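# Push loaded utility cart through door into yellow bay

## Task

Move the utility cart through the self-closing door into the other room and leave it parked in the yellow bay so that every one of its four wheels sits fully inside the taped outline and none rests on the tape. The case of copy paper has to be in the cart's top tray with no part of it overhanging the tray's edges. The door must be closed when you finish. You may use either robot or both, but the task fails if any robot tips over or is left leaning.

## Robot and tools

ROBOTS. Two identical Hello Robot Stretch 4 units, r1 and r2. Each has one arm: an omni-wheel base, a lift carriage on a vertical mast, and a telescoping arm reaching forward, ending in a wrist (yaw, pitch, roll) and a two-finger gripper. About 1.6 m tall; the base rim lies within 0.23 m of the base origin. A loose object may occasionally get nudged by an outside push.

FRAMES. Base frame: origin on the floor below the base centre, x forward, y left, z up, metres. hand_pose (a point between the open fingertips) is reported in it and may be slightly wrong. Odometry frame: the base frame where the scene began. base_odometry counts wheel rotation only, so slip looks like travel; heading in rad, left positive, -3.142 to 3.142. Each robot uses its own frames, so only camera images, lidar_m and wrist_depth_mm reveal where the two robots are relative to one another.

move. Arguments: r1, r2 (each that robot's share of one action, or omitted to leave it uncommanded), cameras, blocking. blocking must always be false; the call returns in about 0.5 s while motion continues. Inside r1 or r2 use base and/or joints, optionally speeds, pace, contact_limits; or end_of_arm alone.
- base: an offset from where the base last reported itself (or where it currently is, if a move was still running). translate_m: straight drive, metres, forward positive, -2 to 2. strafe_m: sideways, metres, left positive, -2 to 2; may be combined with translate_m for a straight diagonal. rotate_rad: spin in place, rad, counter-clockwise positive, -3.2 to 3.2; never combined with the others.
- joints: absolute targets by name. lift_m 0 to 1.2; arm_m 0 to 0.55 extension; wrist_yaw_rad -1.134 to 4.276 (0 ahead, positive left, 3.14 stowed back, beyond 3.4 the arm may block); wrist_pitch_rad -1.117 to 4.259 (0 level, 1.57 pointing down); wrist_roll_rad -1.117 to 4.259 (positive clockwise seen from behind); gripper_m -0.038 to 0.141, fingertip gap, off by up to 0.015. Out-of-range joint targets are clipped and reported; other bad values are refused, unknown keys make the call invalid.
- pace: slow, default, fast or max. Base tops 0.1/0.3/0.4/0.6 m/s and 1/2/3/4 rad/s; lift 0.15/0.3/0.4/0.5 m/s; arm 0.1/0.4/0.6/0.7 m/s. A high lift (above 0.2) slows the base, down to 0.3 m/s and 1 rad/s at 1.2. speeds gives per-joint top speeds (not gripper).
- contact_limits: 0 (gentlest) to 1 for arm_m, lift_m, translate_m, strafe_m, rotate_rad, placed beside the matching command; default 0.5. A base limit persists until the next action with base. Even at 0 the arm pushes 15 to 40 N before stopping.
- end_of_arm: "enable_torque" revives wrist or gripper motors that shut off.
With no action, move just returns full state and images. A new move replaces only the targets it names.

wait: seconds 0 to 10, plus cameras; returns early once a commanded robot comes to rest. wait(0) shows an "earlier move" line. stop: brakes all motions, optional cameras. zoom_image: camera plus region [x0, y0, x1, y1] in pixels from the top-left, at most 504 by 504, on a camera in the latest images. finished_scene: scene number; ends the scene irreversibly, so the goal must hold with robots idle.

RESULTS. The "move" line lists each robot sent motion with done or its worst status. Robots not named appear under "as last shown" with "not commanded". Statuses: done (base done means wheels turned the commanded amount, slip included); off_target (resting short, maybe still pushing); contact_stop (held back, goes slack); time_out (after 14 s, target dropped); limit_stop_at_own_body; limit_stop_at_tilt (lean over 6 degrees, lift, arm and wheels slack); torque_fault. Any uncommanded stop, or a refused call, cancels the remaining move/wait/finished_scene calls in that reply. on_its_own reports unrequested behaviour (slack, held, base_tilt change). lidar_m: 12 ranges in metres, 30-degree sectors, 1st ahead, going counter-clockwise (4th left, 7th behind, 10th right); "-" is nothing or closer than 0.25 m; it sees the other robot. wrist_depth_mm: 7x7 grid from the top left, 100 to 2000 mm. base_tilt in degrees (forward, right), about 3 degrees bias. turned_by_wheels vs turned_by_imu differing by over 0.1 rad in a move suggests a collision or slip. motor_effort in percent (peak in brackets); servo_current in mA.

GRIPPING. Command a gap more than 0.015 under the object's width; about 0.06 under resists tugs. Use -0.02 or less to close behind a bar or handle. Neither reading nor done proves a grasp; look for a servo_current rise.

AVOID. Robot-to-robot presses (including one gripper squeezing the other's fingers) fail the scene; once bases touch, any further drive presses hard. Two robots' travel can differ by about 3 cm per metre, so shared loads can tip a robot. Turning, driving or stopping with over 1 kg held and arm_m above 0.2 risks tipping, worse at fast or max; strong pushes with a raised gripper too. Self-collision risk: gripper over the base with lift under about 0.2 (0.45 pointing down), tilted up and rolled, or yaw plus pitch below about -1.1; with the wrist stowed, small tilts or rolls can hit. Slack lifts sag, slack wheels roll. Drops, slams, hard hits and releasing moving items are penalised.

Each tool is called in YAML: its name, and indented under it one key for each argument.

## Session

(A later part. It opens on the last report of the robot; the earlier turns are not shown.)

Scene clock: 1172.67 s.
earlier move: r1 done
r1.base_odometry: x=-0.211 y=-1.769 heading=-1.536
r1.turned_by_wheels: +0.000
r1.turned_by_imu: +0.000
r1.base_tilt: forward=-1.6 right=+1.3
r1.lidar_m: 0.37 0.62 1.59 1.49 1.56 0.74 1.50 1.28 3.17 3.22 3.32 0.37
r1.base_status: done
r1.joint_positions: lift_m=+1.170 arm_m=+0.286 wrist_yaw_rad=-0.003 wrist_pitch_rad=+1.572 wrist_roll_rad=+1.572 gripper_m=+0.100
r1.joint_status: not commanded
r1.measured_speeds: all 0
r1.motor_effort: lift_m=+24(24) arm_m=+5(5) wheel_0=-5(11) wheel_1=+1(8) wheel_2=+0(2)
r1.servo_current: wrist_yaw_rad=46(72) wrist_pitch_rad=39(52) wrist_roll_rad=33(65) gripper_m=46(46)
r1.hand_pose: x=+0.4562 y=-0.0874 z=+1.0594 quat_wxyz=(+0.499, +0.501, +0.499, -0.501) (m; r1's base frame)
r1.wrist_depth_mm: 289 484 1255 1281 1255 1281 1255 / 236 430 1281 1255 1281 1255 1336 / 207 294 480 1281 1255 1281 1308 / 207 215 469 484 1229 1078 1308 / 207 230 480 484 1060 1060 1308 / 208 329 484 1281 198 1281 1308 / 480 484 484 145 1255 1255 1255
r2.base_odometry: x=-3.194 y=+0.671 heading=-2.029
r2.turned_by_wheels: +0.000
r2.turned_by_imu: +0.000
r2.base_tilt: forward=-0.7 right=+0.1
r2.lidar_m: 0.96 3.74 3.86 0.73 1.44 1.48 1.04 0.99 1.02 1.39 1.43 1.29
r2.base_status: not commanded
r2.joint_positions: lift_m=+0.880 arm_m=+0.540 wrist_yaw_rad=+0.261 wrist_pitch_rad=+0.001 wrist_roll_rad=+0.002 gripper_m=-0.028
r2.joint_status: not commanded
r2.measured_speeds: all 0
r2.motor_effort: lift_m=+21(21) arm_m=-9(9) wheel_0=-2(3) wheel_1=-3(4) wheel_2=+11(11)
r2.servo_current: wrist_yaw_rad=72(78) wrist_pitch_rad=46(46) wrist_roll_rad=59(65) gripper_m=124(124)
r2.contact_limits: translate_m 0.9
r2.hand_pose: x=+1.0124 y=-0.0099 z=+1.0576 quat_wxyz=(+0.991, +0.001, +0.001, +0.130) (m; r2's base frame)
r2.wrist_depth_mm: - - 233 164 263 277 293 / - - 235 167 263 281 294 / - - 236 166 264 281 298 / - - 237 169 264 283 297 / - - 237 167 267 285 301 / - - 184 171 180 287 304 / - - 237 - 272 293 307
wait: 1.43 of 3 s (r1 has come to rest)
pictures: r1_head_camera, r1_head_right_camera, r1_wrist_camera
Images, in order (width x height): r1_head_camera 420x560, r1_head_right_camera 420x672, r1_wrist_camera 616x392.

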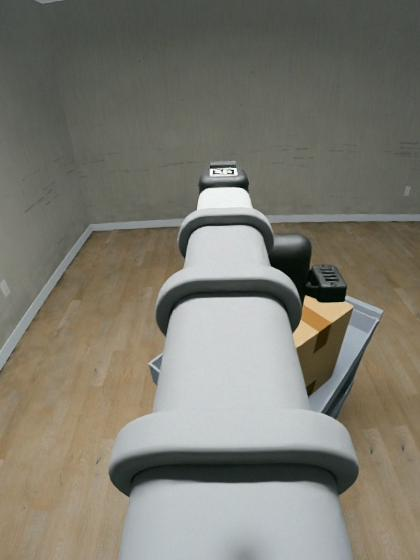

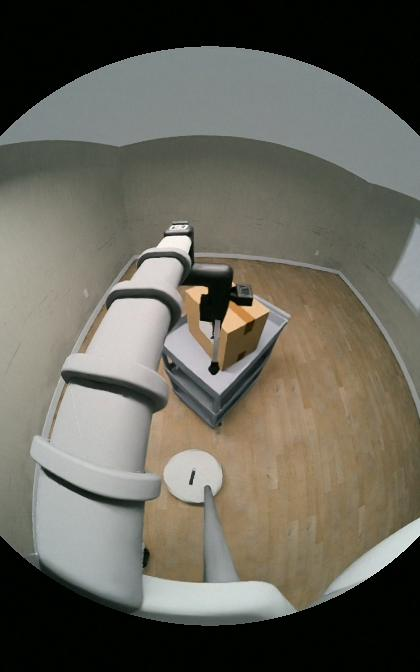

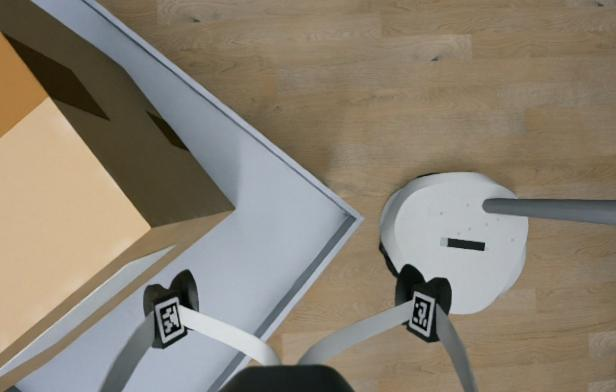

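move:
  blocking: false
  cameras: []
  r1: {"joints":{"arm_m":0.26}}

wait:
  seconds: 2
  cameras: []

move:
  blocking: false
  cameras: []
  r1: {"joints":{"lift_m":0.925},"contact_limits":{"lift_m":0.2}}

wait:
  seconds: 4
  cameras: []

move:
  blocking: false
  cameras: []
  r1: {"joints":{"gripper_m":-0.03}}

wait:
  seconds: 2.5
  cameras: ["r1_wrist_camera"]

Scene clock: 1191.00 s.
move: r1 moving
r1.base_odometry: x=-0.211 y=-1.769 heading=-1.536
r1.turned_by_wheels: +0.000
r1.turned_by_imu: +0.000
r1.base_tilt: forward=-1.6 right=+1.2
r1.lidar_m: 0.37 0.64 1.61 1.49 1.57 0.73 1.48 1.29 3.13 3.21 3.32 0.37
r1.base_status: not commanded
r1.joint_positions: lift_m=+1.170 arm_m=+0.260 wrist_yaw_rad=-0.002 wrist_pitch_rad=+1.572 wrist_roll_rad=+1.572 gripper_m=+0.100
r1.joint_status: arm_m moving
r1.measured_speeds: translate_m=+0.000 strafe_m=+0.000 rotate_rad=+0.000 lift_m=+0.000 arm_m=-0.009 wrist_yaw_rad=+0.000 wrist_pitch_rad=+0.000 wrist_roll_rad=+0.000
r1.motor_effort: lift_m=+24(24) arm_m=-4(6) wheel_0=-4(5) wheel_1=+1(2) wheel_2=+0(1)
r1.servo_current: wrist_yaw_rad=46(72) wrist_pitch_rad=39(46) wrist_roll_rad=39(59) gripper_m=46(46)
r1.hand_pose: x=+0.4305 y=-0.0874 z=+1.0594 quat_wxyz=(+0.499, +0.501, +0.499, -0.501) (m; r1's base frame)
r1.wrist_depth_mm: 353 1308 1281 1281 1281 1308 1281 / 276 480 1281 1308 1281 1281 1308 / 213 373 484 1281 1281 1308 1308 / 208 267 488 488 1281 1098 1308 / 207 319 484 488 1060 1042 1308 / 291 480 459 1281 198 1281 1281 / 477 480 480 145 1308 1308 1281
r2: as last shown
r2.lidar_m: 0.92 3.75 3.87 0.75 1.48 1.50 1.06 0.98 1.04 1.41 1.45 1.26
r2.motor_effort: lift_m=+21(21) arm_m=-9(9) wheel_0=-3(3) wheel_1=-3(4) wheel_2=+11(11)
r2.servo_current: wrist_yaw_rad=65(78) wrist_pitch_rad=39(46) wrist_roll_rad=52(52) gripper_m=117(124)
r2.contact_limits: translate_m 0.9
r2.wrist_depth_mm: - - 234 164 263 278 293 / - - 236 167 263 279 294 / - - 236 166 264 282 300 / - - 237 169 265 282 298 / - - 238 167 267 285 303 / - - 184 172 180 286 303 / - - 239 - 272 293 306
pictures: none
No camera images: "cameras" was empty.

Scene clock: 1191.30 s.
earlier move: r1 done
r1.base_odometry: x=-0.211 y=-1.769 heading=-1.536
r1.turned_by_wheels: +0.000
r1.turned_by_imu: +0.000
r1.base_tilt: forward=-1.5 right=+1.3
r1.lidar_m: 0.39 0.65 1.61 1.50 1.58 0.75 1.47 1.29 3.15 3.19 3.33 0.38
r1.base_status: not commanded
r1.joint_positions: lift_m=+1.170 arm_m=+0.260 wrist_yaw_rad=-0.002 wrist_pitch_rad=+1.572 wrist_roll_rad=+1.572 gripper_m=+0.100
r1.joint_status: all done
r1.measured_speeds: all 0
r1.motor_effort: lift_m=+24(24) arm_m=-4(6) wheel_0=-4(5) wheel_1=+1(2) wheel_2=+0(1)
r1.servo_current: wrist_yaw_rad=46(72) wrist_pitch_rad=33(46) wrist_roll_rad=39(59) gripper_m=39(46)
r1.hand_pose: x=+0.4304 y=-0.0874 z=+1.0594 quat_wxyz=(+0.499, +0.501, +0.499, -0.501) (m; r1's base frame)
r1.wrist_depth_mm: 394 1255 1255 1255 1308 1281 1308 / 281 480 1255 1308 1308 1308 1255 / 226 373 488 1281 1281 1308 1281 / 207 274 484 488 1118 1042 1255 / 207 322 488 492 1078 1078 1281 / 265 462 459 1255 197 1281 1308 / 480 480 480 145 1255 1281 1281
r2.base_odometry: x=-3.194 y=+0.671 heading=-2.029
r2.turned_by_wheels: +0.000
r2.turned_by_imu: +0.000
r2.base_tilt: forward=-0.6 right=+0.1
r2.lidar_m: 0.97 3.74 3.90 0.75 1.47 1.51 1.06 0.97 1.04 1.38 1.46 1.30
r2.base_status: not commanded
r2.joint_positions: lift_m=+0.880 arm_m=+0.540 wrist_yaw_rad=+0.261 wrist_pitch_rad=+0.001 wrist_roll_rad=+0.002 gripper_m=-0.028
r2.joint_status: not commanded
r2.measured_speeds: all 0
r2.motor_effort: lift_m=+21(21) arm_m=-9(9) wheel_0=-2(3) wheel_1=-3(4) wheel_2=+11(11)
r2.servo_current: wrist_yaw_rad=59(78) wrist_pitch_rad=39(46) wrist_roll_rad=39(52) gripper_m=117(124)
r2.contact_limits: translate_m 0.9
r2.hand_pose: x=+1.0124 y=-0.0099 z=+1.0576 quat_wxyz=(+0.991, +0.001, +0.001, +0.130) (m; r2's base frame)
r2.wrist_depth_mm: - - 233 164 262 278 293 / - - 235 167 263 281 294 / - - 236 166 264 281 297 / - - 236 169 265 282 298 / - - 238 167 267 285 300 / - - 183 171 180 287 303 / - - 238 - 272 294 306
wait: 0.30 of 2 s (r1 has come to rest)
pictures: none
No camera images: "cameras" was empty.

Scene clock: 1191.80 s.
move: r1 moving
r1.base_odometry: x=-0.211 y=-1.769 heading=-1.536
r1.turned_by_wheels: +0.000
r1.turned_by_imu: +0.000
r1.base_tilt: forward=-1.6 right=+1.3
r1.lidar_m: 0.37 0.66 1.60 1.51 1.58 0.75 1.34 1.30 3.15 3.23 3.33 0.37
r1.base_status: not commanded
r1.joint_positions: lift_m=+1.132 arm_m=+0.260 wrist_yaw_rad=-0.002 wrist_pitch_rad=+1.572 wrist_roll_rad=+1.572 gripper_m=+0.100
r1.joint_status: lift_m moving
r1.measured_speeds: translate_m=+0.000 strafe_m=+0.000 rotate_rad=+0.000 lift_m=-0.146 arm_m=+0.000 wrist_yaw_rad=+0.000 wrist_pitch_rad=+0.000 wrist_roll_rad=+0.000
r1.motor_effort: lift_m=+11(23) arm_m=-4(5) wheel_0=-5(5) wheel_1=+1(2) wheel_2=+0(1)
r1.servo_current: wrist_yaw_rad=46(59) wrist_pitch_rad=46(46) wrist_roll_rad=52(52) gripper_m=39(46)
r1.contact_limits: lift_m 0.2
r1.hand_pose: x=+0.4304 y=-0.0874 z=+1.0223 quat_wxyz=(+0.499, +0.501, +0.499, -0.501) (m; r1's base frame)
r1.wrist_depth_mm: 399 1229 1229 1229 1229 1255 1255 / 282 455 1229 1229 1255 1281 1281 / 226 375 455 1229 1255 1255 1281 / 192 277 455 452 1098 1042 1255 / 180 317 452 455 1042 1042 1255 / 287 455 452 1229 198 1229 1229 / 452 455 452 145 1255 1255 1255
r2: as last shown
r2.lidar_m: 0.95 3.76 3.88 0.75 1.46 1.50 1.05 0.97 1.02 1.37 1.45 1.31
r2.motor_effort: lift_m=+21(21) arm_m=-9(9) wheel_0=-3(3) wheel_1=-3(4) wheel_2=+11(11)
r2.servo_current: wrist_yaw_rad=72(72) wrist_pitch_rad=39(46) wrist_roll_rad=52(59) gripper_m=117(124)
r2.contact_limits: translate_m 0.9
r2.wrist_depth_mm: - - 233 164 260 278 291 / - - 234 167 263 279 294 / - - 236 166 264 282 297 / - - 237 169 265 282 297 / - - 238 168 267 285 301 / - - 184 171 180 286 303 / - - 238 - 272 293 306
pictures: none
No camera images: "cameras" was empty.

Scene clock: 1193.40 s.
earlier move: r1 done
r1.base_odometry: x=-0.211 y=-1.769 heading=-1.536
r1.turned_by_wheels: +0.000
r1.turned_by_imu: +0.000
r1.base_tilt: forward=-1.6 right=+1.3
r1.lidar_m: 0.39 0.64 1.57 1.50 1.58 0.73 1.36 1.28 3.16 3.22 3.34 0.39
r1.base_status: not commanded
r1.joint_positions: lift_m=+0.925 arm_m=+0.260 wrist_yaw_rad=-0.002 wrist_pitch_rad=+1.572 wrist_roll_rad=+1.572 gripper_m=+0.100
r1.joint_status: all done
r1.measured_speeds: all 0
r1.motor_effort: lift_m=+12(23) arm_m=-4(5) wheel_0=-4(5) wheel_1=+1(2) wheel_2=+0(1)
r1.servo_current: wrist_yaw_rad=52(72) wrist_pitch_rad=39(46) wrist_roll_rad=52(65) gripper_m=39(52)
r1.contact_limits: lift_m 0.2
r1.hand_pose: x=+0.4304 y=-0.0874 z=+0.8153 quat_wxyz=(+0.499, +0.501, +0.499, -0.501) (m; r1's base frame)
r1.wrist_depth_mm: 240 241 1008 1025 1025 1060 1042 / 240 242 1042 1025 1042 1042 1060 / 224 242 242 1008 1042 1025 1042 / 188 241 242 242 1025 820 1060 / 180 240 241 244 217 831 854 / 240 241 241 233 189 831 842 / 240 242 241 145 1042 1025 1042
r2.base_odometry: x=-3.194 y=+0.671 heading=-2.029
r2.turned_by_wheels: +0.000
r2.turned_by_imu: +0.000
r2.base_tilt: forward=-0.6 right=+0.0
r2.lidar_m: 0.94 3.76 3.86 0.73 1.46 1.49 1.03 1.00 1.04 1.40 1.46 1.29
r2.base_status: not commanded
r2.joint_positions: lift_m=+0.880 arm_m=+0.540 wrist_yaw_rad=+0.261 wrist_pitch_rad=+0.001 wrist_roll_rad=+0.002 gripper_m=-0.028
r2.joint_status: not commanded
r2.measured_speeds: all 0
r2.motor_effort: lift_m=+21(21) arm_m=-9(9) wheel_0=-2(3) wheel_1=-3(4) wheel_2=+11(11)
r2.servo_current: wrist_yaw_rad=59(78) wrist_pitch_rad=39(46) wrist_roll_rad=46(59) gripper_m=124(124)
r2.contact_limits: translate_m 0.9
r2.hand_pose: x=+1.0124 y=-0.0099 z=+1.0576 quat_wxyz=(+0.991, +0.001, +0.001, +0.130) (m; r2's base frame)
r2.wrist_depth_mm: - - 234 164 260 278 293 / - - 235 167 263 279 294 / - - 236 166 264 282 298 / - - 237 170 265 285 297 / - - 237 167 267 283 300 / - - 184 171 180 287 303 / - - 238 - 273 294 306
wait: 1.60 of 4 s (r1 has come to rest)
pictures: none
No camera images: "cameras" was empty.

Scene clock: 1193.90 s.
move: r1 moving
r1.base_odometry: x=-0.211 y=-1.769 heading=-1.536
r1.turned_by_wheels: +0.000
r1.turned_by_imu: +0.000
r1.base_tilt: forward=-1.6 right=+1.3
r1.lidar_m: 0.39 0.64 1.58 1.50 1.56 0.73 1.33 1.28 3.14 3.21 3.34 0.40
r1.base_status: not commanded
r1.joint_positions: lift_m=+0.925 arm_m=+0.260 wrist_yaw_rad=-0.002 wrist_pitch_rad=+1.572 wrist_roll_rad=+1.572 gripper_m=+0.084
r1.joint_status: gripper_m moving
r1.measured_speeds: all 0
r1.motor_effort: lift_m=+12(12) arm_m=-4(4) wheel_0=-5(5) wheel_1=+1(2) wheel_2=+0(1)
r1.servo_current: wrist_yaw_rad=46(65) wrist_pitch_rad=46(46) wrist_roll_rad=46(52) gripper_m=78(85)
r1.contact_limits: lift_m 0.2
r1.hand_pose: x=+0.4304 y=-0.0874 z=+0.8153 quat_wxyz=(+0.499, +0.501, +0.499, -0.501) (m; r1's base frame)
r1.wrist_depth_mm: 242 241 1008 1008 1025 1008 1042 / 242 242 1042 1025 1025 1025 1042 / 222 242 242 1025 1042 1042 1042 / 182 242 242 243 1042 831 854 / 177 242 243 243 198 820 831 / 240 242 243 237 190 831 842 / 241 243 241 144 1042 1008 1025
r2: as last shown
r2.base_tilt: forward=-0.7 right=+0.1
r2.lidar_m: 0.97 3.73 3.85 0.74 1.49 1.49 1.05 0.99 1.05 1.39 1.45 1.31
r2.motor_effort: lift_m=+21(21) arm_m=-9(9) wheel_0=-3(3) wheel_1=-3(4) wheel_2=+11(11)
r2.servo_current: wrist_yaw_rad=72(78) wrist_pitch_rad=46(46) wrist_roll_rad=59(59) gripper_m=124(124)
r2.contact_limits: translate_m 0.9
r2.wrist_depth_mm: - - 233 164 260 277 293 / - - 235 167 263 281 294 / - - 236 166 264 279 297 / - - 236 169 265 283 298 / - - 239 168 266 285 300 / - - 183 171 180 285 303 / - - 237 - 272 294 306
pictures: none
No camera images: "cameras" was empty.

Scene clock: 1195.40 s.
earlier move: r1 done
r1.base_odometry: x=-0.211 y=-1.769 heading=-1.536
r1.turned_by_wheels: +0.000
r1.turned_by_imu: +0.000
r1.base_tilt: forward=-1.6 right=+1.3
r1.lidar_m: 0.39 0.66 1.59 1.50 1.56 0.73 1.33 1.28 3.16 3.21 3.34 0.39
r1.base_status: not commanded
r1.joint_positions: lift_m=+0.925 arm_m=+0.260 wrist_yaw_rad=-0.002 wrist_pitch_rad=+1.575 wrist_roll_rad=+1.572 gripper_m=-0.029
r1.joint_status: all done
r1.measured_speeds: all 0
r1.motor_effort: lift_m=+16(17) arm_m=+4(4) wheel_0=-3(5) wheel_1=+1(2) wheel_2=+0(1)
r1.servo_current: wrist_yaw_rad=59(72) wrist_pitch_rad=46(59) wrist_roll_rad=52(65) gripper_m=98(221)
r1.contact_limits: lift_m 0.2
r1.hand_pose: x=+0.4294 y=-0.0874 z=+0.8150 quat_wxyz=(+0.498, +0.500, +0.500, -0.502) (m; r1's base frame)
r1.wrist_depth_mm: 235 1025 1008 1025 1025 1042 1060 / 235 236 1008 1025 1025 1025 1060 / 235 236 238 1042 1025 1042 1042 / 208 236 238 240 917 831 831 / 182 237 239 240 820 831 842 / 236 236 184 196 183 831 1060 / 236 150 238 150 1042 148 1042
r2.base_odometry: x=-3.194 y=+0.671 heading=-2.029
r2.turned_by_wheels: +0.000
r2.turned_by_imu: +0.000
r2.base_tilt: forward=-0.6 right=+0.1
r2.lidar_m: 0.95 3.75 3.88 0.75 1.50 1.51 1.05 0.97 1.01 1.37 1.46 1.27
r2.base_status: not commanded
r2.joint_positions: lift_m=+0.880 arm_m=+0.540 wrist_yaw_rad=+0.261 wrist_pitch_rad=+0.001 wrist_roll_rad=+0.002 gripper_m=-0.028
r2.joint_status: not commanded
r2.measured_speeds: all 0
r2.motor_effort: lift_m=+21(21) arm_m=-9(9) wheel_0=-2(3) wheel_1=-3(4) wheel_2=+11(11)
r2.servo_current: wrist_yaw_rad=78(78) wrist_pitch_rad=39(46) wrist_roll_rad=52(59) gripper_m=117(124)
r2.contact_limits: translate_m 0.9
r2.hand_pose: x=+1.0124 y=-0.0099 z=+1.0576 quat_wxyz=(+0.991, +0.001, +0.001, +0.130) (m; r2's base frame)
r2.wrist_depth_mm: - - 234 163 262 278 293 / - - 235 167 263 281 293 / - - 236 166 264 281 297 / - - 237 169 265 282 297 / - - 238 167 268 285 303 / - - 183 171 180 287 306 / - - 238 - 272 296 306
wait: 1.50 of 2.5 s (r1 has come to rest)
pictures: r1_wrist_camera
Images, in order (width x height): r1_wrist_camera 616x392.

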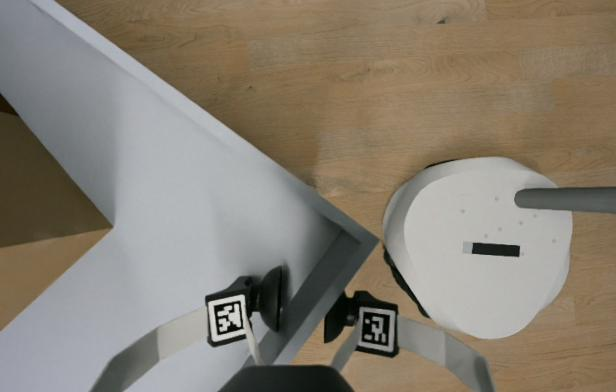

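move:
  blocking: false
  cameras: ["r2_head_camera","r2_head_left_camera","r1_head_right_camera"]

Scene clock: 1206.83 s.
r1.base_odometry: x=-0.211 y=-1.769 heading=-1.536
r1.turned_by_wheels: +0.000
r1.turned_by_imu: +0.000
r1.base_tilt: forward=-1.6 right=+1.3
r1.lidar_m: 0.41 0.62 1.59 1.50 1.57 0.73 1.37 1.28 3.15 3.21 3.33 0.37
r1.base_status: not commanded
r1.joint_positions: lift_m=+0.925 arm_m=+0.260 wrist_yaw_rad=-0.002 wrist_pitch_rad=+1.575 wrist_roll_rad=+1.572 gripper_m=-0.029
r1.joint_status: all done
r1.measured_speeds: all 0
r1.motor_effort: lift_m=+17(17) arm_m=+4(4) wheel_0=-2(5) wheel_1=+1(2) wheel_2=-1(1)
r1.servo_current: wrist_yaw_rad=52(72) wrist_pitch_rad=46(59) wrist_roll_rad=52(65) gripper_m=98(221)
r1.contact_limits: lift_m 0.2
r1.hand_pose: x=+0.4294 y=-0.0874 z=+0.8150 quat_wxyz=(+0.498, +0.500, +0.500, -0.502) (m; r1's base frame)
r1.wrist_depth_mm: 235 1025 1025 1025 1042 1060 1042 / 235 236 1008 1008 1042 1042 1060 / 234 236 238 1042 1008 1025 1060 / 208 237 238 240 917 820 842 / 182 236 239 239 831 820 831 / 236 237 184 196 183 831 1042 / 236 150 237 150 1025 148 1060
r2.base_odometry: x=-3.194 y=+0.671 heading=-2.029
r2.turned_by_wheels: +0.000
r2.turned_by_imu: +0.000
r2.base_tilt: forward=-0.6 right=+0.1
r2.lidar_m: 0.95 3.73 3.88 0.75 1.48 1.48 1.05 0.99 1.03 1.37 1.44 1.30
r2.base_status: not commanded
r2.joint_positions: lift_m=+0.880 arm_m=+0.540 wrist_yaw_rad=+0.261 wrist_pitch_rad=+0.001 wrist_roll_rad=+0.002 gripper_m=-0.028
r2.joint_status: not commanded
r2.measured_speeds: all 0
r2.motor_effort: lift_m=+21(21) arm_m=-9(9) wheel_0=-2(3) wheel_1=-3(4) wheel_2=+11(11)
r2.servo_current: wrist_yaw_rad=65(78) wrist_pitch_rad=39(46) wrist_roll_rad=39(59) gripper_m=117(124)
r2.contact_limits: translate_m 0.9
r2.hand_pose: x=+1.0124 y=-0.0099 z=+1.0576 quat_wxyz=(+0.991, +0.001, +0.001, +0.130) (m; r2's base frame)
r2.wrist_depth_mm: - - 234 164 260 277 293 / - - 235 167 263 279 293 / - - 236 166 264 279 298 / - - 237 169 265 283 297 / - - 238 168 267 283 303 / - - 184 171 180 287 306 / - - 237 - 271 293 306
pictures: r1_head_right_camera, r2_head_camera, r2_head_left_camera
Images, in order (width x height): r1_head_right_camera 420x672, r2_head_camera 420x560, r2_head_left_camera 420x672.

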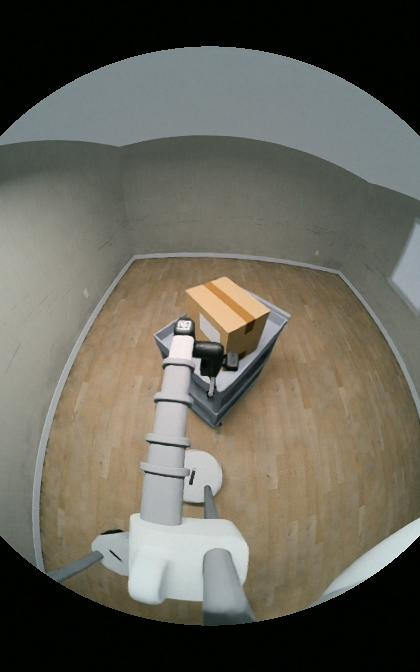

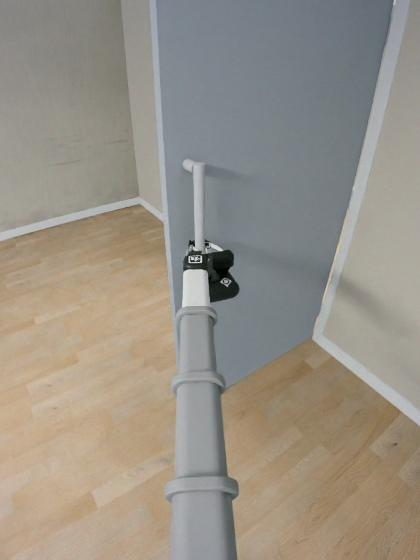

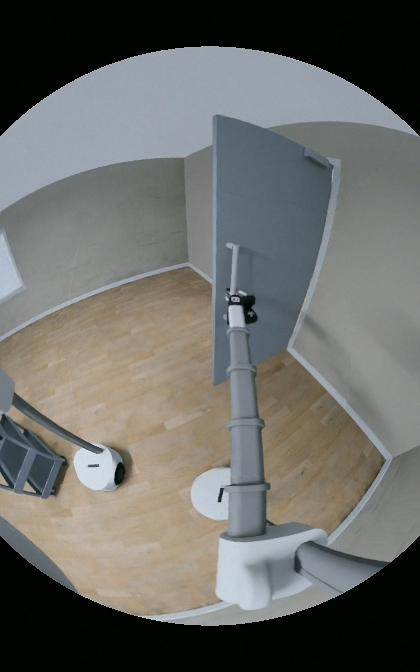

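move:
  blocking: false
  cameras: []
  r1: {"base":{"translate_m":0.0,"strafe_m":-0.35},"pace":"slow","contact_limits":{"strafe_m":0.6}}

wait:
  seconds: 6
  cameras: ["r1_head_camera","r1_wrist_camera","r1_head_right_camera"]

Scene clock: 1238.90 s.
move: r1 moving
r1.base_odometry: x=-0.226 y=-1.770 heading=-1.536
r1.turned_by_wheels: +0.000
r1.turned_by_imu: +0.000
r1.base_tilt: forward=-1.6 right=+1.2
r1.lidar_m: 0.40 0.62 1.62 1.51 1.57 0.75 1.35 1.27 3.13 3.20 3.29 0.39
r1.base_status: translate_m moving; strafe_m moving
r1.joint_positions: lift_m=+0.925 arm_m=+0.260 wrist_yaw_rad=-0.002 wrist_pitch_rad=+1.575 wrist_roll_rad=+1.572 gripper_m=-0.029
r1.joint_status: not commanded
r1.measured_speeds: translate_m=+0.001 strafe_m=-0.056 rotate_rad=-0.004 lift_m=+0.000 arm_m=+0.000 wrist_yaw_rad=+0.000 wrist_pitch_rad=+0.000 wrist_roll_rad=+0.000
r1.motor_effort: lift_m=+17(17) arm_m=+4(4) wheel_0=+8(11) wheel_1=-5(7) wheel_2=+0(1)
r1.servo_current: wrist_yaw_rad=52(65) wrist_pitch_rad=46(52) wrist_roll_rad=59(65) gripper_m=98(98)
r1.contact_limits: lift_m 0.2; strafe_m 0.6
r1.hand_pose: x=+0.4294 y=-0.0874 z=+0.8150 quat_wxyz=(+0.498, +0.500, +0.500, -0.502) (m; r1's base frame)
r1.wrist_depth_mm: 234 1042 1042 1025 1042 1042 1060 / 235 236 1008 1025 1025 1042 1025 / 236 236 237 1025 1042 1042 1042 / 204 236 238 239 904 831 831 / 184 236 238 240 831 831 831 / 236 237 185 196 181 831 1042 / 235 156 239 150 1042 148 1078
r2: as last shown
r2.lidar_m: 0.96 3.73 0.94 0.75 1.46 1.50 1.04 0.98 0.99 1.42 1.45 1.30
r2.motor_effort: lift_m=+21(21) arm_m=-9(9) wheel_0=-3(3) wheel_1=-3(4) wheel_2=+11(11)
r2.servo_current: wrist_yaw_rad=78(78) wrist_pitch_rad=46(46) wrist_roll_rad=46(59) gripper_m=111(124)
r2.contact_limits: translate_m 0.9
r2.wrist_depth_mm: - - 235 164 263 278 291 / - - 235 167 263 281 294 / - - 236 165 264 281 298 / - - 236 169 265 283 297 / - - 237 167 267 285 300 / - - 183 171 180 287 303 / - - 237 - 271 294 307
pictures: none
No camera images: "cameras" was empty.

Scene clock: 1243.07 s.
earlier move: r1 done
r1.base_odometry: x=-0.561 y=-1.782 heading=-1.535
r1.turned_by_wheels: +0.000
r1.turned_by_imu: +0.000
r1.base_tilt: forward=-1.6 right=+1.3
r1.lidar_m: 0.41 0.48 1.96 1.84 0.95 0.97 1.22 2.48 3.01 2.86 2.94 3.71
r1.base_status: done
r1.joint_positions: lift_m=+0.925 arm_m=+0.260 wrist_yaw_rad=-0.002 wrist_pitch_rad=+1.566 wrist_roll_rad=+1.572 gripper_m=-0.029
r1.joint_status: not commanded
r1.measured_speeds: all 0
r1.motor_effort: lift_m=+17(17) arm_m=-4(4) wheel_0=+4(14) wheel_1=-3(7) wheel_2=+3(6)
r1.servo_current: wrist_yaw_rad=52(72) wrist_pitch_rad=39(52) wrist_roll_rad=52(72) gripper_m=65(98)
r1.contact_limits: lift_m 0.2; strafe_m 0.6
r1.hand_pose: x=+0.4322 y=-0.0874 z=+0.8150 quat_wxyz=(+0.500, +0.502, +0.498, -0.500) (m; r1's base frame)
r1.wrist_depth_mm: 1025 1025 1008 1025 1042 1025 1025 / 1025 1025 1042 1025 1025 1025 1025 / 1042 1042 1042 1008 1042 1025 1025 / 1025 1025 1042 1025 1008 831 820 / 244 231 206 247 1060 820 820 / 245 244 189 187 831 820 820 / 228 154 244 173 174 809 1025
r2.base_odometry: x=-3.194 y=+0.671 heading=-2.029
r2.turned_by_wheels: +0.000
r2.turned_by_imu: +0.001
r2.base_tilt: forward=-0.6 right=+0.0
r2.lidar_m: 0.98 3.74 0.98 0.98 4.32 1.51 1.04 0.97 1.02 1.39 1.45 1.28
r2.base_status: not commanded
r2.joint_positions: lift_m=+0.880 arm_m=+0.540 wrist_yaw_rad=+0.261 wrist_pitch_rad=+0.001 wrist_roll_rad=+0.002 gripper_m=-0.028
r2.joint_status: not commanded
r2.measured_speeds: all 0
r2.motor_effort: lift_m=+21(21) arm_m=-9(9) wheel_0=-3(3) wheel_1=-3(4) wheel_2=+11(11)
r2.servo_current: wrist_yaw_rad=85(85) wrist_pitch_rad=39(52) wrist_roll_rad=52(65) gripper_m=124(124)
r2.contact_limits: translate_m 0.9
r2.hand_pose: x=+1.0124 y=-0.0099 z=+1.0576 quat_wxyz=(+0.991, +0.001, +0.001, +0.130) (m; r2's base frame)
r2.wrist_depth_mm: - - 234 164 262 278 291 / - - 234 167 260 279 294 / - - 236 166 264 282 297 / - - 236 169 265 282 298 / - - 237 167 267 283 301 / - - 184 171 180 287 303 / - - 238 - 272 294 304
wait: 4.17 of 6 s (r1 has come to rest)
pictures: r1_head_camera, r1_head_right_camera, r1_wrist_camera
Images, in order (width x height): r1_head_camera 420x560, r1_head_right_camera 420x672, r1_wrist_camera 616x392.

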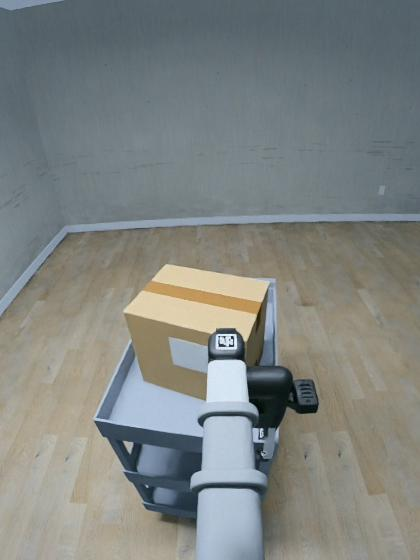

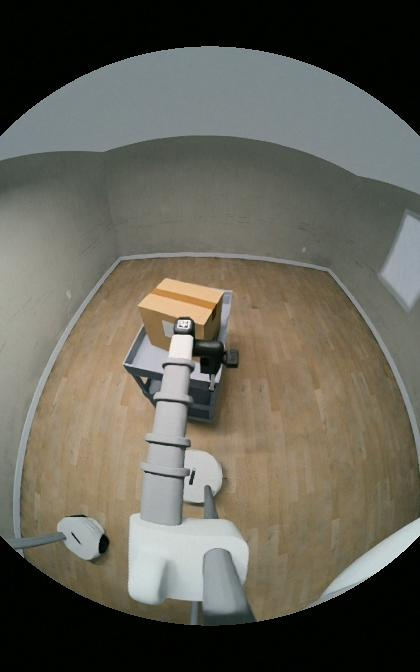

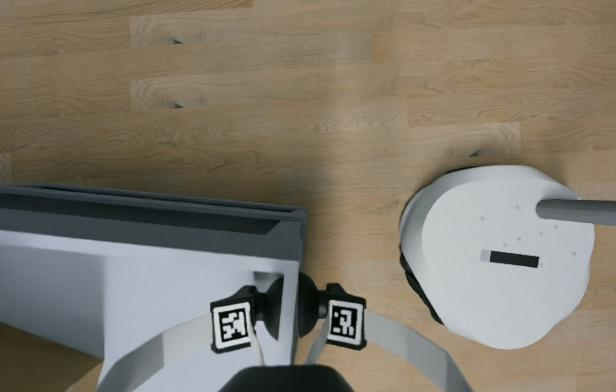

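move:
  blocking: false
  cameras: []
  r1: {"base":{"translate_m":-0.45,"strafe_m":-0.25},"pace":"slow","contact_limits":{"translate_m":0.6}}

wait:
  seconds: 8
  cameras: ["r1_head_camera","r1_head_right_camera","r1_wrist_camera"]

Scene clock: 1251.10 s.
move: r1 moving
r1.base_odometry: x=-0.569 y=-1.770 heading=-1.535
r1.turned_by_wheels: +0.000
r1.turned_by_imu: +0.000
r1.base_tilt: forward=-1.6 right=+1.2
r1.lidar_m: 0.44 0.47 1.97 1.85 0.96 0.96 1.23 2.46 3.03 2.87 2.97 3.72
r1.base_status: translate_m moving; strafe_m moving
r1.joint_positions: lift_m=+0.925 arm_m=+0.260 wrist_yaw_rad=+0.000 wrist_pitch_rad=+1.561 wrist_roll_rad=+1.572 gripper_m=-0.029
r1.joint_status: not commanded
r1.measured_speeds: translate_m=-0.048 strafe_m=-0.027 rotate_rad=-0.002 lift_m=+0.000 arm_m=+0.000 wrist_yaw_rad=+0.007 wrist_pitch_rad=-0.022 wrist_roll_rad=+0.000
r1.motor_effort: lift_m=+17(17) arm_m=-4(4) wheel_0=-2(3) wheel_1=-6(8) wheel_2=+11(11)
r1.servo_current: wrist_yaw_rad=52(65) wrist_pitch_rad=52(59) wrist_roll_rad=33(65) gripper_m=72(72)
r1.contact_limits: lift_m 0.2; translate_m 0.6
r1.hand_pose: x=+0.4337 y=-0.0874 z=+0.8150 quat_wxyz=(+0.502, +0.503, +0.497, -0.498) (m; r1's base frame)
r1.wrist_depth_mm: 1060 1025 1042 1025 1025 1025 1008 / 1042 1025 1025 1025 1008 1025 1025 / 1042 1025 1042 1042 1008 1025 1025 / 1042 1042 1042 1025 1025 809 820 / 217 220 204 1042 1008 820 809 / 247 246 205 187 1042 798 809 / 231 154 245 177 152 1008 1008
r2: as last shown
r2.turned_by_imu: +0.000
r2.base_tilt: forward=-0.7 right=+0.1
r2.lidar_m: 0.96 3.76 0.96 0.97 4.34 1.50 1.04 0.97 1.01 1.38 1.46 1.26
r2.servo_current: wrist_yaw_rad=78(78) wrist_pitch_rad=39(39) wrist_roll_rad=46(65) gripper_m=117(124)
r2.contact_limits: translate_m 0.9
r2.wrist_depth_mm: - - 234 164 262 278 291 / - - 235 167 263 279 294 / - - 236 166 264 281 297 / - - 236 169 265 283 297 / - - 238 168 266 283 301 / - - 183 171 180 287 303 / - - 239 - 272 293 304
pictures: none
No camera images: "cameras" was empty.

Scene clock: 1256.90 s.
earlier move: r1 done
r1.base_odometry: x=-0.827 y=-1.341 heading=-1.536
r1.turned_by_wheels: +0.000
r1.turned_by_imu: -0.002
r1.base_tilt: forward=-1.6 right=+1.3
r1.lidar_m: 0.41 0.42 2.20 1.00 0.85 0.81 0.78 1.97 2.49 2.63 2.73 3.60
r1.base_status: done
r1.joint_positions: lift_m=+0.925 arm_m=+0.260 wrist_yaw_rad=+0.002 wrist_pitch_rad=+1.558 wrist_roll_rad=+1.571 gripper_m=-0.029
r1.joint_status: not commanded
r1.measured_speeds: all 0
r1.motor_effort: lift_m=+17(17) arm_m=-4(4) wheel_0=-4(11) wheel_1=-3(8) wheel_2=+3(14)
r1.servo_current: wrist_yaw_rad=52(72) wrist_pitch_rad=59(91) wrist_roll_rad=65(72) gripper_m=65(72)
r1.contact_limits: lift_m 0.2; translate_m 0.6
r1.hand_pose: x=+0.4347 y=-0.0874 z=+0.8150 quat_wxyz=(+0.503, +0.503, +0.497, -0.497) (m; r1's base frame)
r1.wrist_depth_mm: 1042 1042 1025 1042 1042 1025 1008 / 1042 1042 1042 1042 1025 1042 1025 / 1042 1025 1008 1042 1025 1008 1025 / 1060 1060 1042 1025 1008 820 1025 / 244 202 191 1025 1025 831 809 / 246 245 187 187 809 809 820 / 247 154 245 179 175 809 1008
r2.base_odometry: x=-3.194 y=+0.671 heading=-2.029
r2.turned_by_wheels: +0.000
r2.turned_by_imu: +0.001
r2.base_tilt: forward=-0.6 right=+0.1
r2.lidar_m: 0.94 1.00 0.94 1.09 4.33 1.51 1.03 0.98 1.02 1.39 1.44 1.27
r2.base_status: not commanded
r2.joint_positions: lift_m=+0.880 arm_m=+0.540 wrist_yaw_rad=+0.261 wrist_pitch_rad=+0.001 wrist_roll_rad=+0.002 gripper_m=-0.028
r2.joint_status: not commanded
r2.measured_speeds: all 0
r2.motor_effort: lift_m=+21(21) arm_m=-9(9) wheel_0=-2(3) wheel_1=-3(4) wheel_2=+11(12)
r2.servo_current: wrist_yaw_rad=78(85) wrist_pitch_rad=39(46) wrist_roll_rad=46(65) gripper_m=124(124)
r2.contact_limits: translate_m 0.9
r2.hand_pose: x=+1.0124 y=-0.0099 z=+1.0576 quat_wxyz=(+0.991, +0.001, +0.001, +0.130) (m; r2's base frame)
r2.wrist_depth_mm: - - 234 164 262 278 294 / - - 234 166 263 279 294 / - - 236 166 265 281 298 / - - 237 169 266 283 297 / - - 237 168 268 285 303 / - - 183 171 180 287 303 / - - 238 - 272 294 306
wait: 5.80 of 8 s (r1 has come to rest)
pictures: r1_head_camera, r1_head_right_camera, r1_wrist_camera
Images, in order (width x height): r1_head_camera 420x560, r1_head_right_camera 420x672, r1_wrist_camera 616x392.

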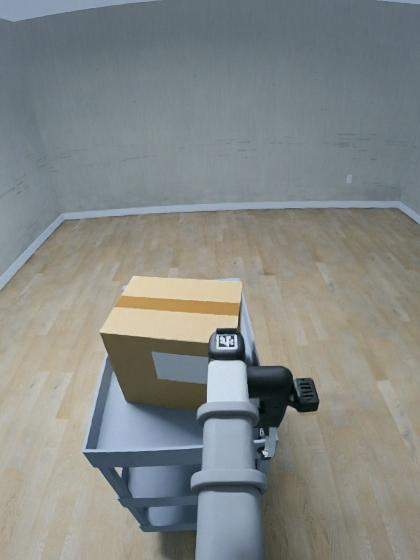

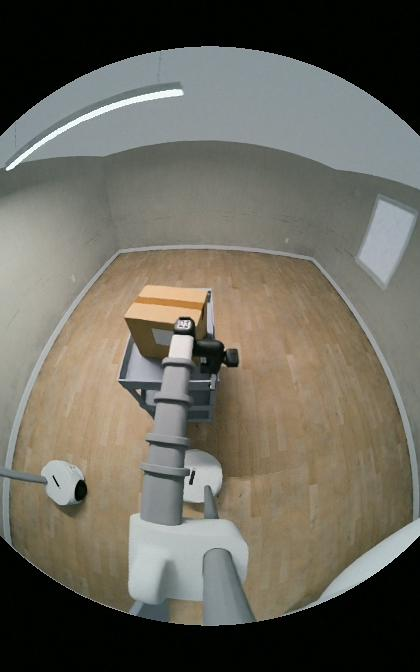

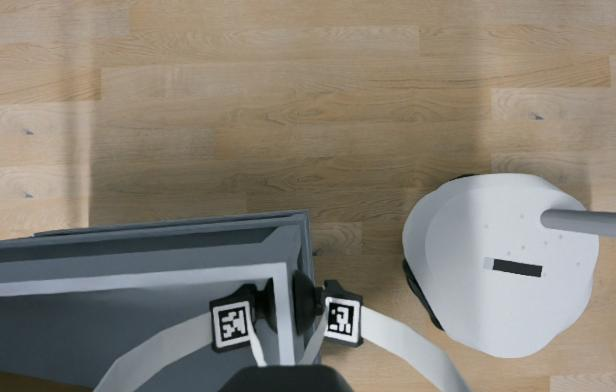

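move:
  blocking: false
  cameras: []
  r1: {"base":{"translate_m":-0.58,"strafe_m":-0.36},"pace":"slow","contact_limits":{"translate_m":0.6}}

wait:
  seconds: 9
  cameras: ["r1_head_camera","r1_head_right_camera","r1_wrist_camera"]

Scene clock: 1268.23 s.
move: r1 moving
r1.base_odometry: x=-0.834 y=-1.329 heading=-1.535
r1.turned_by_wheels: +0.001
r1.turned_by_imu: +0.001
r1.base_tilt: forward=-1.5 right=+1.3
r1.lidar_m: 0.42 0.43 2.22 0.96 0.85 0.80 0.79 1.95 2.49 2.63 2.71 3.58
r1.base_status: translate_m moving; strafe_m moving
r1.joint_positions: lift_m=+0.925 arm_m=+0.260 wrist_yaw_rad=+0.002 wrist_pitch_rad=+1.558 wrist_roll_rad=+1.571 gripper_m=-0.029
r1.joint_status: not commanded
r1.measured_speeds: translate_m=-0.048 strafe_m=-0.029 rotate_rad=+0.000 lift_m=+0.000 arm_m=+0.000 wrist_yaw_rad=+0.000 wrist_pitch_rad=+0.000 wrist_roll_rad=+0.000
r1.motor_effort: lift_m=+17(17) arm_m=-4(4) wheel_0=+6(6) wheel_1=-6(8) wheel_2=+10(12)
r1.servo_current: wrist_yaw_rad=46(65) wrist_pitch_rad=59(65) wrist_roll_rad=46(72) gripper_m=65(72)
r1.contact_limits: lift_m 0.2; translate_m 0.6
r1.hand_pose: x=+0.4347 y=-0.0874 z=+0.8150 quat_wxyz=(+0.503, +0.503, +0.497, -0.497) (m; r1's base frame)
r1.wrist_depth_mm: 1042 1042 1042 1042 1025 1025 1025 / 1042 1042 1042 1025 991 1008 1008 / 1060 1042 1042 1025 1042 1008 1008 / 1060 1042 1025 1008 1008 798 809 / 237 218 198 1042 1042 809 809 / 247 246 190 187 1025 809 809 / 247 153 245 175 151 809 1042
r2: as last shown
r2.turned_by_imu: +0.000
r2.base_tilt: forward=-0.7 right=+0.0
r2.lidar_m: 0.94 0.96 0.95 1.10 4.36 1.53 1.06 0.99 1.04 1.39 1.45 1.28
r2.motor_effort: lift_m=+21(21) arm_m=-9(9) wheel_0=-2(3) wheel_1=-4(4) wheel_2=+11(11)
r2.servo_current: wrist_yaw_rad=72(72) wrist_pitch_rad=46(46) wrist_roll_rad=33(52) gripper_m=117(124)
r2.contact_limits: translate_m 0.9
r2.wrist_depth_mm: - - 233 164 259 278 293 / - - 235 167 262 279 296 / - - 236 166 265 281 298 / - - 237 170 265 282 298 / - - 238 168 267 282 300 / - - 184 171 180 289 303 / - - 238 - 273 293 306
pictures: none
No camera images: "cameras" was empty.

Scene clock: 1275.73 s.
earlier move: r1 done
r1.base_odometry: x=-1.207 y=-0.774 heading=-1.535
r1.turned_by_wheels: +0.000
r1.turned_by_imu: +0.001
r1.base_tilt: forward=-1.6 right=+1.3
r1.lidar_m: 0.33 0.33 0.37 0.80 0.53 0.72 - 1.27 1.71 2.28 2.34 3.17
r1.base_status: done
r1.joint_positions: lift_m=+0.925 arm_m=+0.260 wrist_yaw_rad=+0.002 wrist_pitch_rad=+1.569 wrist_roll_rad=+1.569 gripper_m=-0.029
r1.joint_status: not commanded
r1.measured_speeds: all 0
r1.motor_effort: lift_m=+17(17) arm_m=-4(4) wheel_0=+8(13) wheel_1=-1(8) wheel_2=+6(13)
r1.servo_current: wrist_yaw_rad=59(78) wrist_pitch_rad=46(72) wrist_roll_rad=46(72) gripper_m=72(72)
r1.contact_limits: lift_m 0.2; translate_m 0.6
r1.hand_pose: x=+0.4317 y=-0.0874 z=+0.8150 quat_wxyz=(+0.502, +0.499, +0.501, -0.498) (m; r1's base frame)
r1.wrist_depth_mm: 1025 1042 1025 1042 1025 1025 1025 / 1042 1042 1042 1025 1025 1042 1042 / 1025 1025 1042 1025 1008 1025 1025 / 1025 1025 1025 1008 1042 831 1025 / 1042 1042 1042 1025 931 820 820 / 1025 197 179 196 179 831 831 / 187 155 242 173 1060 133 1042
r2.base_odometry: x=-3.194 y=+0.671 heading=-2.029
r2.turned_by_wheels: +0.000
r2.turned_by_imu: +0.001
r2.base_tilt: forward=-0.6 right=+0.0
r2.lidar_m: 0.95 1.07 1.04 4.57 4.36 1.52 1.04 0.98 0.99 1.39 1.44 1.31
r2.base_status: not commanded
r2.joint_positions: lift_m=+0.880 arm_m=+0.540 wrist_yaw_rad=+0.261 wrist_pitch_rad=+0.001 wrist_roll_rad=+0.002 gripper_m=-0.028
r2.joint_status: not commanded
r2.measured_speeds: all 0
r2.motor_effort: lift_m=+21(21) arm_m=-9(9) wheel_0=-3(3) wheel_1=-3(4) wheel_2=+11(11)
r2.servo_current: wrist_yaw_rad=72(85) wrist_pitch_rad=46(46) wrist_roll_rad=46(59) gripper_m=111(124)
r2.contact_limits: translate_m 0.9
r2.hand_pose: x=+1.0124 y=-0.0099 z=+1.0576 quat_wxyz=(+0.991, +0.001, +0.001, +0.130) (m; r2's base frame)
r2.wrist_depth_mm: - 809 234 164 260 278 293 / - 820 235 167 263 281 294 / 683 683 236 166 265 281 298 / - - 237 170 265 283 298 / - - 239 167 266 283 300 / - - 184 171 180 286 304 / - 842 238 - 272 294 304
wait: 7.50 of 9 s (r1 has come to rest)
pictures: r1_head_camera, r1_head_right_camera, r1_wrist_camera
Images, in order (width x height): r1_head_camera 420x560, r1_head_right_camera 420x672, r1_wrist_camera 616x392.

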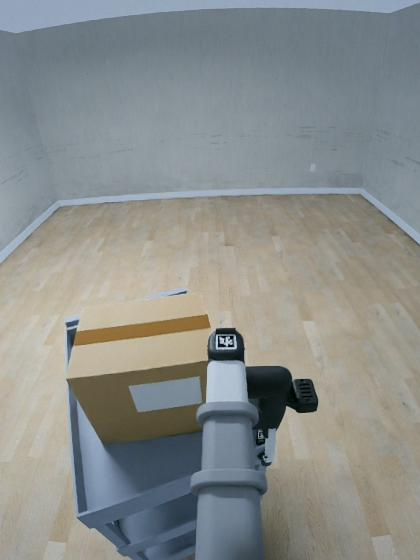

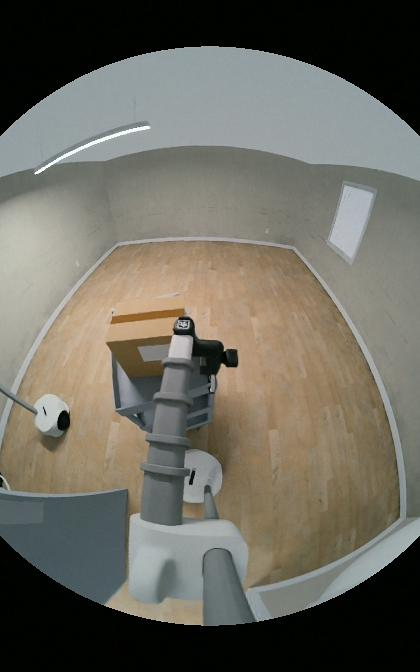

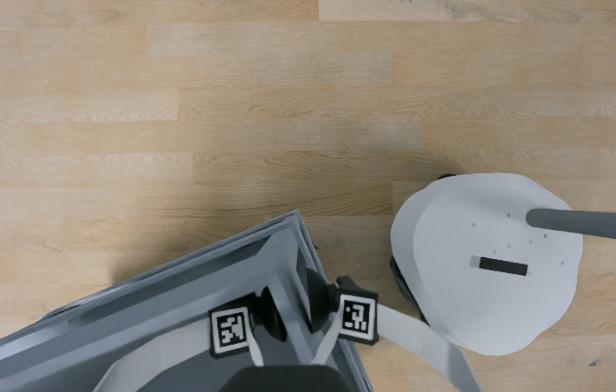

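move:
  blocking: false
  cameras: []
  r1: {"base":{"translate_m":-0.25,"strafe_m":-0.04},"pace":"slow","contact_limits":{"translate_m":0.6}}

wait:
  seconds: 5
  cameras: ["r1_head_camera","r1_head_right_camera","r1_wrist_camera"]

Scene clock: 1286.67 s.
move: r1 moving
r1.base_odometry: x=-1.210 y=-0.762 heading=-1.534
r1.turned_by_wheels: +0.001
r1.turned_by_imu: +0.001
r1.base_tilt: forward=-1.6 right=+1.2
r1.lidar_m: 0.34 0.33 0.40 0.80 0.53 0.72 - 1.28 1.67 2.27 2.34 3.17
r1.base_status: translate_m moving; strafe_m moving
r1.joint_positions: lift_m=+0.925 arm_m=+0.260 wrist_yaw_rad=+0.002 wrist_pitch_rad=+1.567 wrist_roll_rad=+1.569 gripper_m=-0.029
r1.joint_status: not commanded
r1.measured_speeds: translate_m=-0.049 strafe_m=-0.008 rotate_rad=+0.003 lift_m=+0.000 arm_m=+0.000 wrist_yaw_rad=+0.000 wrist_pitch_rad=-0.021 wrist_roll_rad=+0.000
r1.motor_effort: lift_m=+17(17) arm_m=-4(4) wheel_0=+1(6) wheel_1=-3(6) wheel_2=+11(11)
r1.servo_current: wrist_yaw_rad=65(65) wrist_pitch_rad=39(46) wrist_roll_rad=46(59) gripper_m=72(72)
r1.contact_limits: lift_m 0.2; translate_m 0.6
r1.hand_pose: x=+0.4322 y=-0.0874 z=+0.8150 quat_wxyz=(+0.502, +0.500, +0.500, -0.498) (m; r1's base frame)
r1.wrist_depth_mm: 1042 1042 1025 1025 1025 1025 1025 / 1042 1025 1042 1025 1025 1042 1025 / 1042 1025 1042 1008 1008 1042 1008 / 1042 1060 1025 1025 1042 831 1025 / 1042 1025 1025 1042 1025 820 809 / 1025 189 182 195 181 809 809 / 189 153 243 173 1042 820 1025
r2: as last shown
r2.turned_by_imu: +0.000
r2.base_tilt: forward=-0.6 right=+0.1
r2.lidar_m: 0.90 1.09 1.06 4.55 4.33 1.50 1.05 0.98 1.03 1.42 1.45 1.30
r2.motor_effort: lift_m=+21(21) arm_m=-9(9) wheel_0=-2(3) wheel_1=-3(4) wheel_2=+11(11)
r2.servo_current: wrist_yaw_rad=72(85) wrist_pitch_rad=39(46) wrist_roll_rad=46(59) gripper_m=117(117)
r2.contact_limits: translate_m 0.9
r2.wrist_depth_mm: - - 234 164 262 278 293 / - - 235 167 263 279 296 / 691 676 235 166 264 281 298 / - - 236 169 264 283 298 / - - 239 167 268 283 300 / - - 184 171 180 287 303 / - - 238 - 271 294 306
pictures: none
No camera images: "cameras" was empty.

Scene clock: 1289.97 s.
earlier move: r1 done
r1.base_odometry: x=-1.256 y=-0.526 heading=-1.535
r1.turned_by_wheels: -0.001
r1.turned_by_imu: -0.002
r1.base_tilt: forward=-1.6 right=+1.3
r1.lidar_m: 0.36 0.38 0.45 0.53 0.56 0.78 4.02 1.04 1.37 2.23 2.33 3.14
r1.base_status: done
r1.joint_positions: lift_m=+0.925 arm_m=+0.260 wrist_yaw_rad=+0.002 wrist_pitch_rad=+1.563 wrist_roll_rad=+1.569 gripper_m=-0.029
r1.joint_status: not commanded
r1.measured_speeds: all 0
r1.motor_effort: lift_m=+17(17) arm_m=-3(4) wheel_0=-5(9) wheel_1=-4(7) wheel_2=+4(14)
r1.servo_current: wrist_yaw_rad=46(72) wrist_pitch_rad=52(65) wrist_roll_rad=46(72) gripper_m=59(72)
r1.contact_limits: lift_m 0.2; translate_m 0.6
r1.hand_pose: x=+0.4333 y=-0.0874 z=+0.8150 quat_wxyz=(+0.503, +0.501, +0.499, -0.497) (m; r1's base frame)
r1.wrist_depth_mm: 1042 1060 1025 1025 1025 1025 1025 / 1042 1042 1025 1042 1060 1025 1042 / 1025 1025 1042 1025 1042 1008 1025 / 1025 1042 1042 1060 1008 809 1025 / 1025 1042 234 1025 1042 820 809 / 202 220 178 189 180 820 820 / 245 156 243 173 1025 798 1025
r2.base_odometry: x=-3.194 y=+0.671 heading=-2.029
r2.turned_by_wheels: +0.000
r2.turned_by_imu: +0.000
r2.base_tilt: forward=-0.7 right=+0.1
r2.lidar_m: 0.93 1.08 1.09 4.55 4.36 1.49 1.05 0.99 1.04 1.40 1.45 1.29
r2.base_status: not commanded
r2.joint_positions: lift_m=+0.880 arm_m=+0.540 wrist_yaw_rad=+0.261 wrist_pitch_rad=+0.001 wrist_roll_rad=+0.002 gripper_m=-0.028
r2.joint_status: not commanded
r2.measured_speeds: all 0
r2.motor_effort: lift_m=+21(21) arm_m=-9(9) wheel_0=-3(3) wheel_1=-3(4) wheel_2=+11(11)
r2.servo_current: wrist_yaw_rad=59(85) wrist_pitch_rad=46(46) wrist_roll_rad=46(59) gripper_m=117(124)
r2.contact_limits: translate_m 0.9
r2.hand_pose: x=+1.0124 y=-0.0099 z=+1.0576 quat_wxyz=(+0.991, +0.001, +0.001, +0.130) (m; r2's base frame)
r2.wrist_depth_mm: - - 234 164 260 279 294 / - - 235 166 262 281 293 / - 741 236 166 264 281 300 / - - 237 170 266 282 298 / - - 237 167 267 285 303 / - - 183 171 180 286 304 / - - 238 - 271 291 304
wait: 3.30 of 5 s (r1 has come to rest)
pictures: r1_head_camera, r1_head_right_camera, r1_wrist_camera
Images, in order (width x height): r1_head_camera 420x560, r1_head_right_camera 420x672, r1_wrist_camera 616x392.

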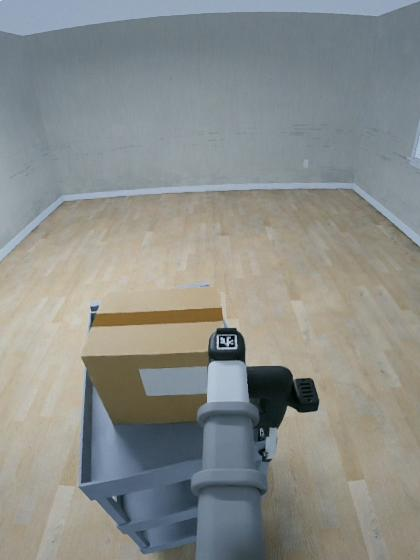

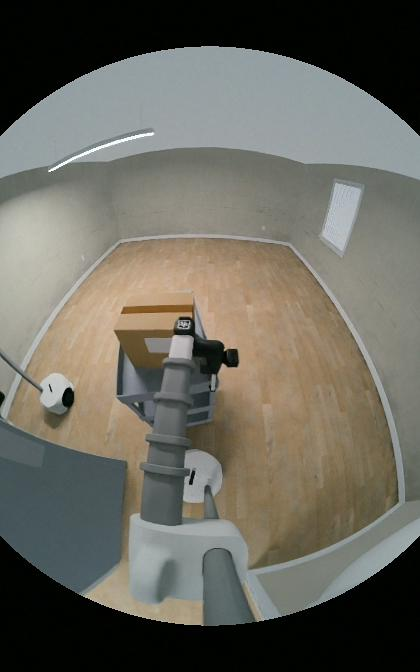

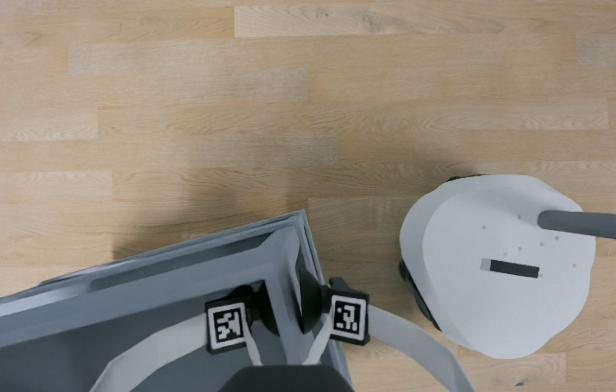

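move:
  blocking: false
  cameras: []
  r1: {"base":{"translate_m":-0.17,"strafe_m":0.02},"pace":"slow","contact_limits":{"translate_m":0.6}}

wait:
  seconds: 4
  cameras: ["r1_head_camera","r1_wrist_camera"]

Scene clock: 1299.93 s.
move: r1 moving
r1.base_odometry: x=-1.255 y=-0.514 heading=-1.535
r1.turned_by_wheels: +0.000
r1.turned_by_imu: -0.001
r1.base_tilt: forward=-1.6 right=+1.3
r1.lidar_m: 0.38 0.38 1.26 0.52 0.55 0.76 3.98 1.03 1.31 2.25 2.32 3.10
r1.base_status: translate_m moving; strafe_m moving
r1.joint_positions: lift_m=+0.925 arm_m=+0.260 wrist_yaw_rad=+0.002 wrist_pitch_rad=+1.563 wrist_roll_rad=+1.569 gripper_m=-0.029
r1.joint_status: not commanded
r1.measured_speeds: translate_m=-0.049 strafe_m=+0.006 rotate_rad=+0.000 lift_m=+0.000 arm_m=+0.000 wrist_yaw_rad=+0.000 wrist_pitch_rad=+0.000 wrist_roll_rad=+0.000
r1.motor_effort: lift_m=+17(17) arm_m=-4(4) wheel_0=-8(12) wheel_1=-5(6) wheel_2=+7(9)
r1.servo_current: wrist_yaw_rad=46(59) wrist_pitch_rad=52(52) wrist_roll_rad=59(59) gripper_m=65(72)
r1.contact_limits: lift_m 0.2; translate_m 0.6
r1.hand_pose: x=+0.4333 y=-0.0874 z=+0.8150 quat_wxyz=(+0.503, +0.501, +0.499, -0.497) (m; r1's base frame)
r1.wrist_depth_mm: 1042 1042 1025 1025 1008 1025 1008 / 1042 1042 1025 1042 1025 1042 1025 / 1042 1025 1025 1042 1025 1025 1008 / 1025 1025 1025 1025 1042 820 1025 / 1025 1060 219 1042 1025 809 798 / 190 245 183 188 179 831 809 / 246 158 244 173 176 809 1042
r2: as last shown
r2.base_tilt: forward=-0.6 right=+0.1
r2.lidar_m: 0.95 1.07 1.08 4.56 4.35 1.48 1.05 0.97 1.02 1.38 1.44 1.27
r2.servo_current: wrist_yaw_rad=85(85) wrist_pitch_rad=33(46) wrist_roll_rad=52(52) gripper_m=117(124)
r2.contact_limits: translate_m 0.9
r2.wrist_depth_mm: - - 233 164 260 278 293 / - - 235 167 263 281 294 / - 750 236 165 264 281 297 / - - 237 169 266 283 297 / - - 238 167 267 285 301 / - - 183 171 180 287 304 / - - 238 - 273 294 307
pictures: none
No camera images: "cameras" was empty.

Scene clock: 1302.43 s.
earlier move: r1 done
r1.base_odometry: x=-1.242 y=-0.356 heading=-1.536
r1.turned_by_wheels: +0.000
r1.turned_by_imu: -0.001
r1.base_tilt: forward=-1.6 right=+1.3
r1.lidar_m: 0.38 0.40 0.54 0.51 0.52 0.74 3.81 0.88 1.11 2.30 2.34 0.44
r1.base_status: done
r1.joint_positions: lift_m=+0.925 arm_m=+0.260 wrist_yaw_rad=+0.002 wrist_pitch_rad=+1.563 wrist_roll_rad=+1.569 gripper_m=-0.029
r1.joint_status: not commanded
r1.measured_speeds: all 0
r1.motor_effort: lift_m=+17(17) arm_m=-4(4) wheel_0=-6(12) wheel_1=-4(7) wheel_2=+2(9)
r1.servo_current: wrist_yaw_rad=52(65) wrist_pitch_rad=52(59) wrist_roll_rad=46(65) gripper_m=65(72)
r1.contact_limits: lift_m 0.2; translate_m 0.6
r1.hand_pose: x=+0.4333 y=-0.0874 z=+0.8150 quat_wxyz=(+0.503, +0.501, +0.499, -0.497) (m; r1's base frame)
r1.wrist_depth_mm: 1042 1042 1025 1042 1060 1042 1025 / 1042 1042 1042 1025 1042 1025 1025 / 1042 1042 1042 1042 1025 1008 1042 / 1025 1025 1042 1025 1025 809 1025 / 245 245 243 244 1025 820 820 / 245 244 186 186 180 820 820 / 225 153 243 173 176 820 1025
r2.base_odometry: x=-3.194 y=+0.671 heading=-2.029
r2.turned_by_wheels: +0.000
r2.turned_by_imu: +0.000
r2.base_tilt: forward=-0.6 right=+0.1
r2.lidar_m: 0.96 1.09 1.16 4.56 4.35 1.48 1.07 0.98 1.02 1.38 1.45 1.30
r2.base_status: not commanded
r2.joint_positions: lift_m=+0.880 arm_m=+0.540 wrist_yaw_rad=+0.261 wrist_pitch_rad=+0.001 wrist_roll_rad=+0.002 gripper_m=-0.028
r2.joint_status: not commanded
r2.measured_speeds: all 0
r2.motor_effort: lift_m=+21(21) arm_m=-9(10) wheel_0=-3(3) wheel_1=-4(4) wheel_2=+11(11)
r2.servo_current: wrist_yaw_rad=78(91) wrist_pitch_rad=46(52) wrist_roll_rad=46(65) gripper_m=111(124)
r2.contact_limits: translate_m 0.9
r2.hand_pose: x=+1.0124 y=-0.0099 z=+1.0576 quat_wxyz=(+0.991, +0.001, +0.001, +0.130) (m; r2's base frame)
r2.wrist_depth_mm: - - 234 164 260 279 293 / - - 235 167 262 282 293 / - 732 236 166 265 281 298 / - 809 237 169 266 283 298 / - - 238 168 267 285 300 / 759 - 184 171 180 286 303 / - 699 238 - 272 294 306
wait: 2.50 of 4 s (r1 has come to rest)
pictures: r1_head_camera, r1_wrist_camera
Images, in order (width x height): r1_head_camera 420x560, r1_wrist_camera 616x392.

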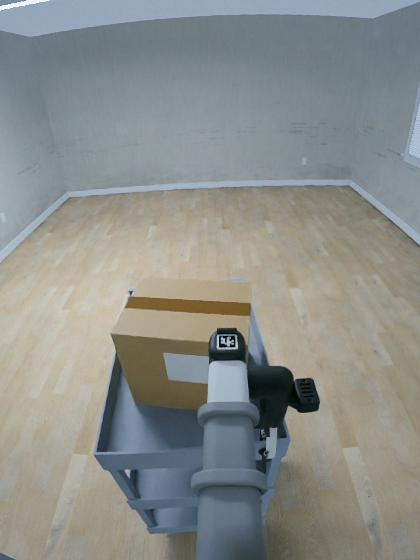

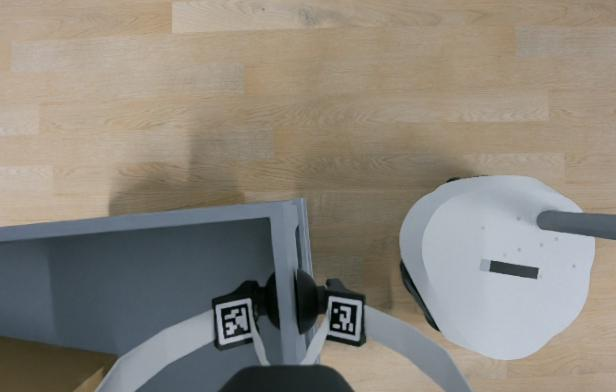

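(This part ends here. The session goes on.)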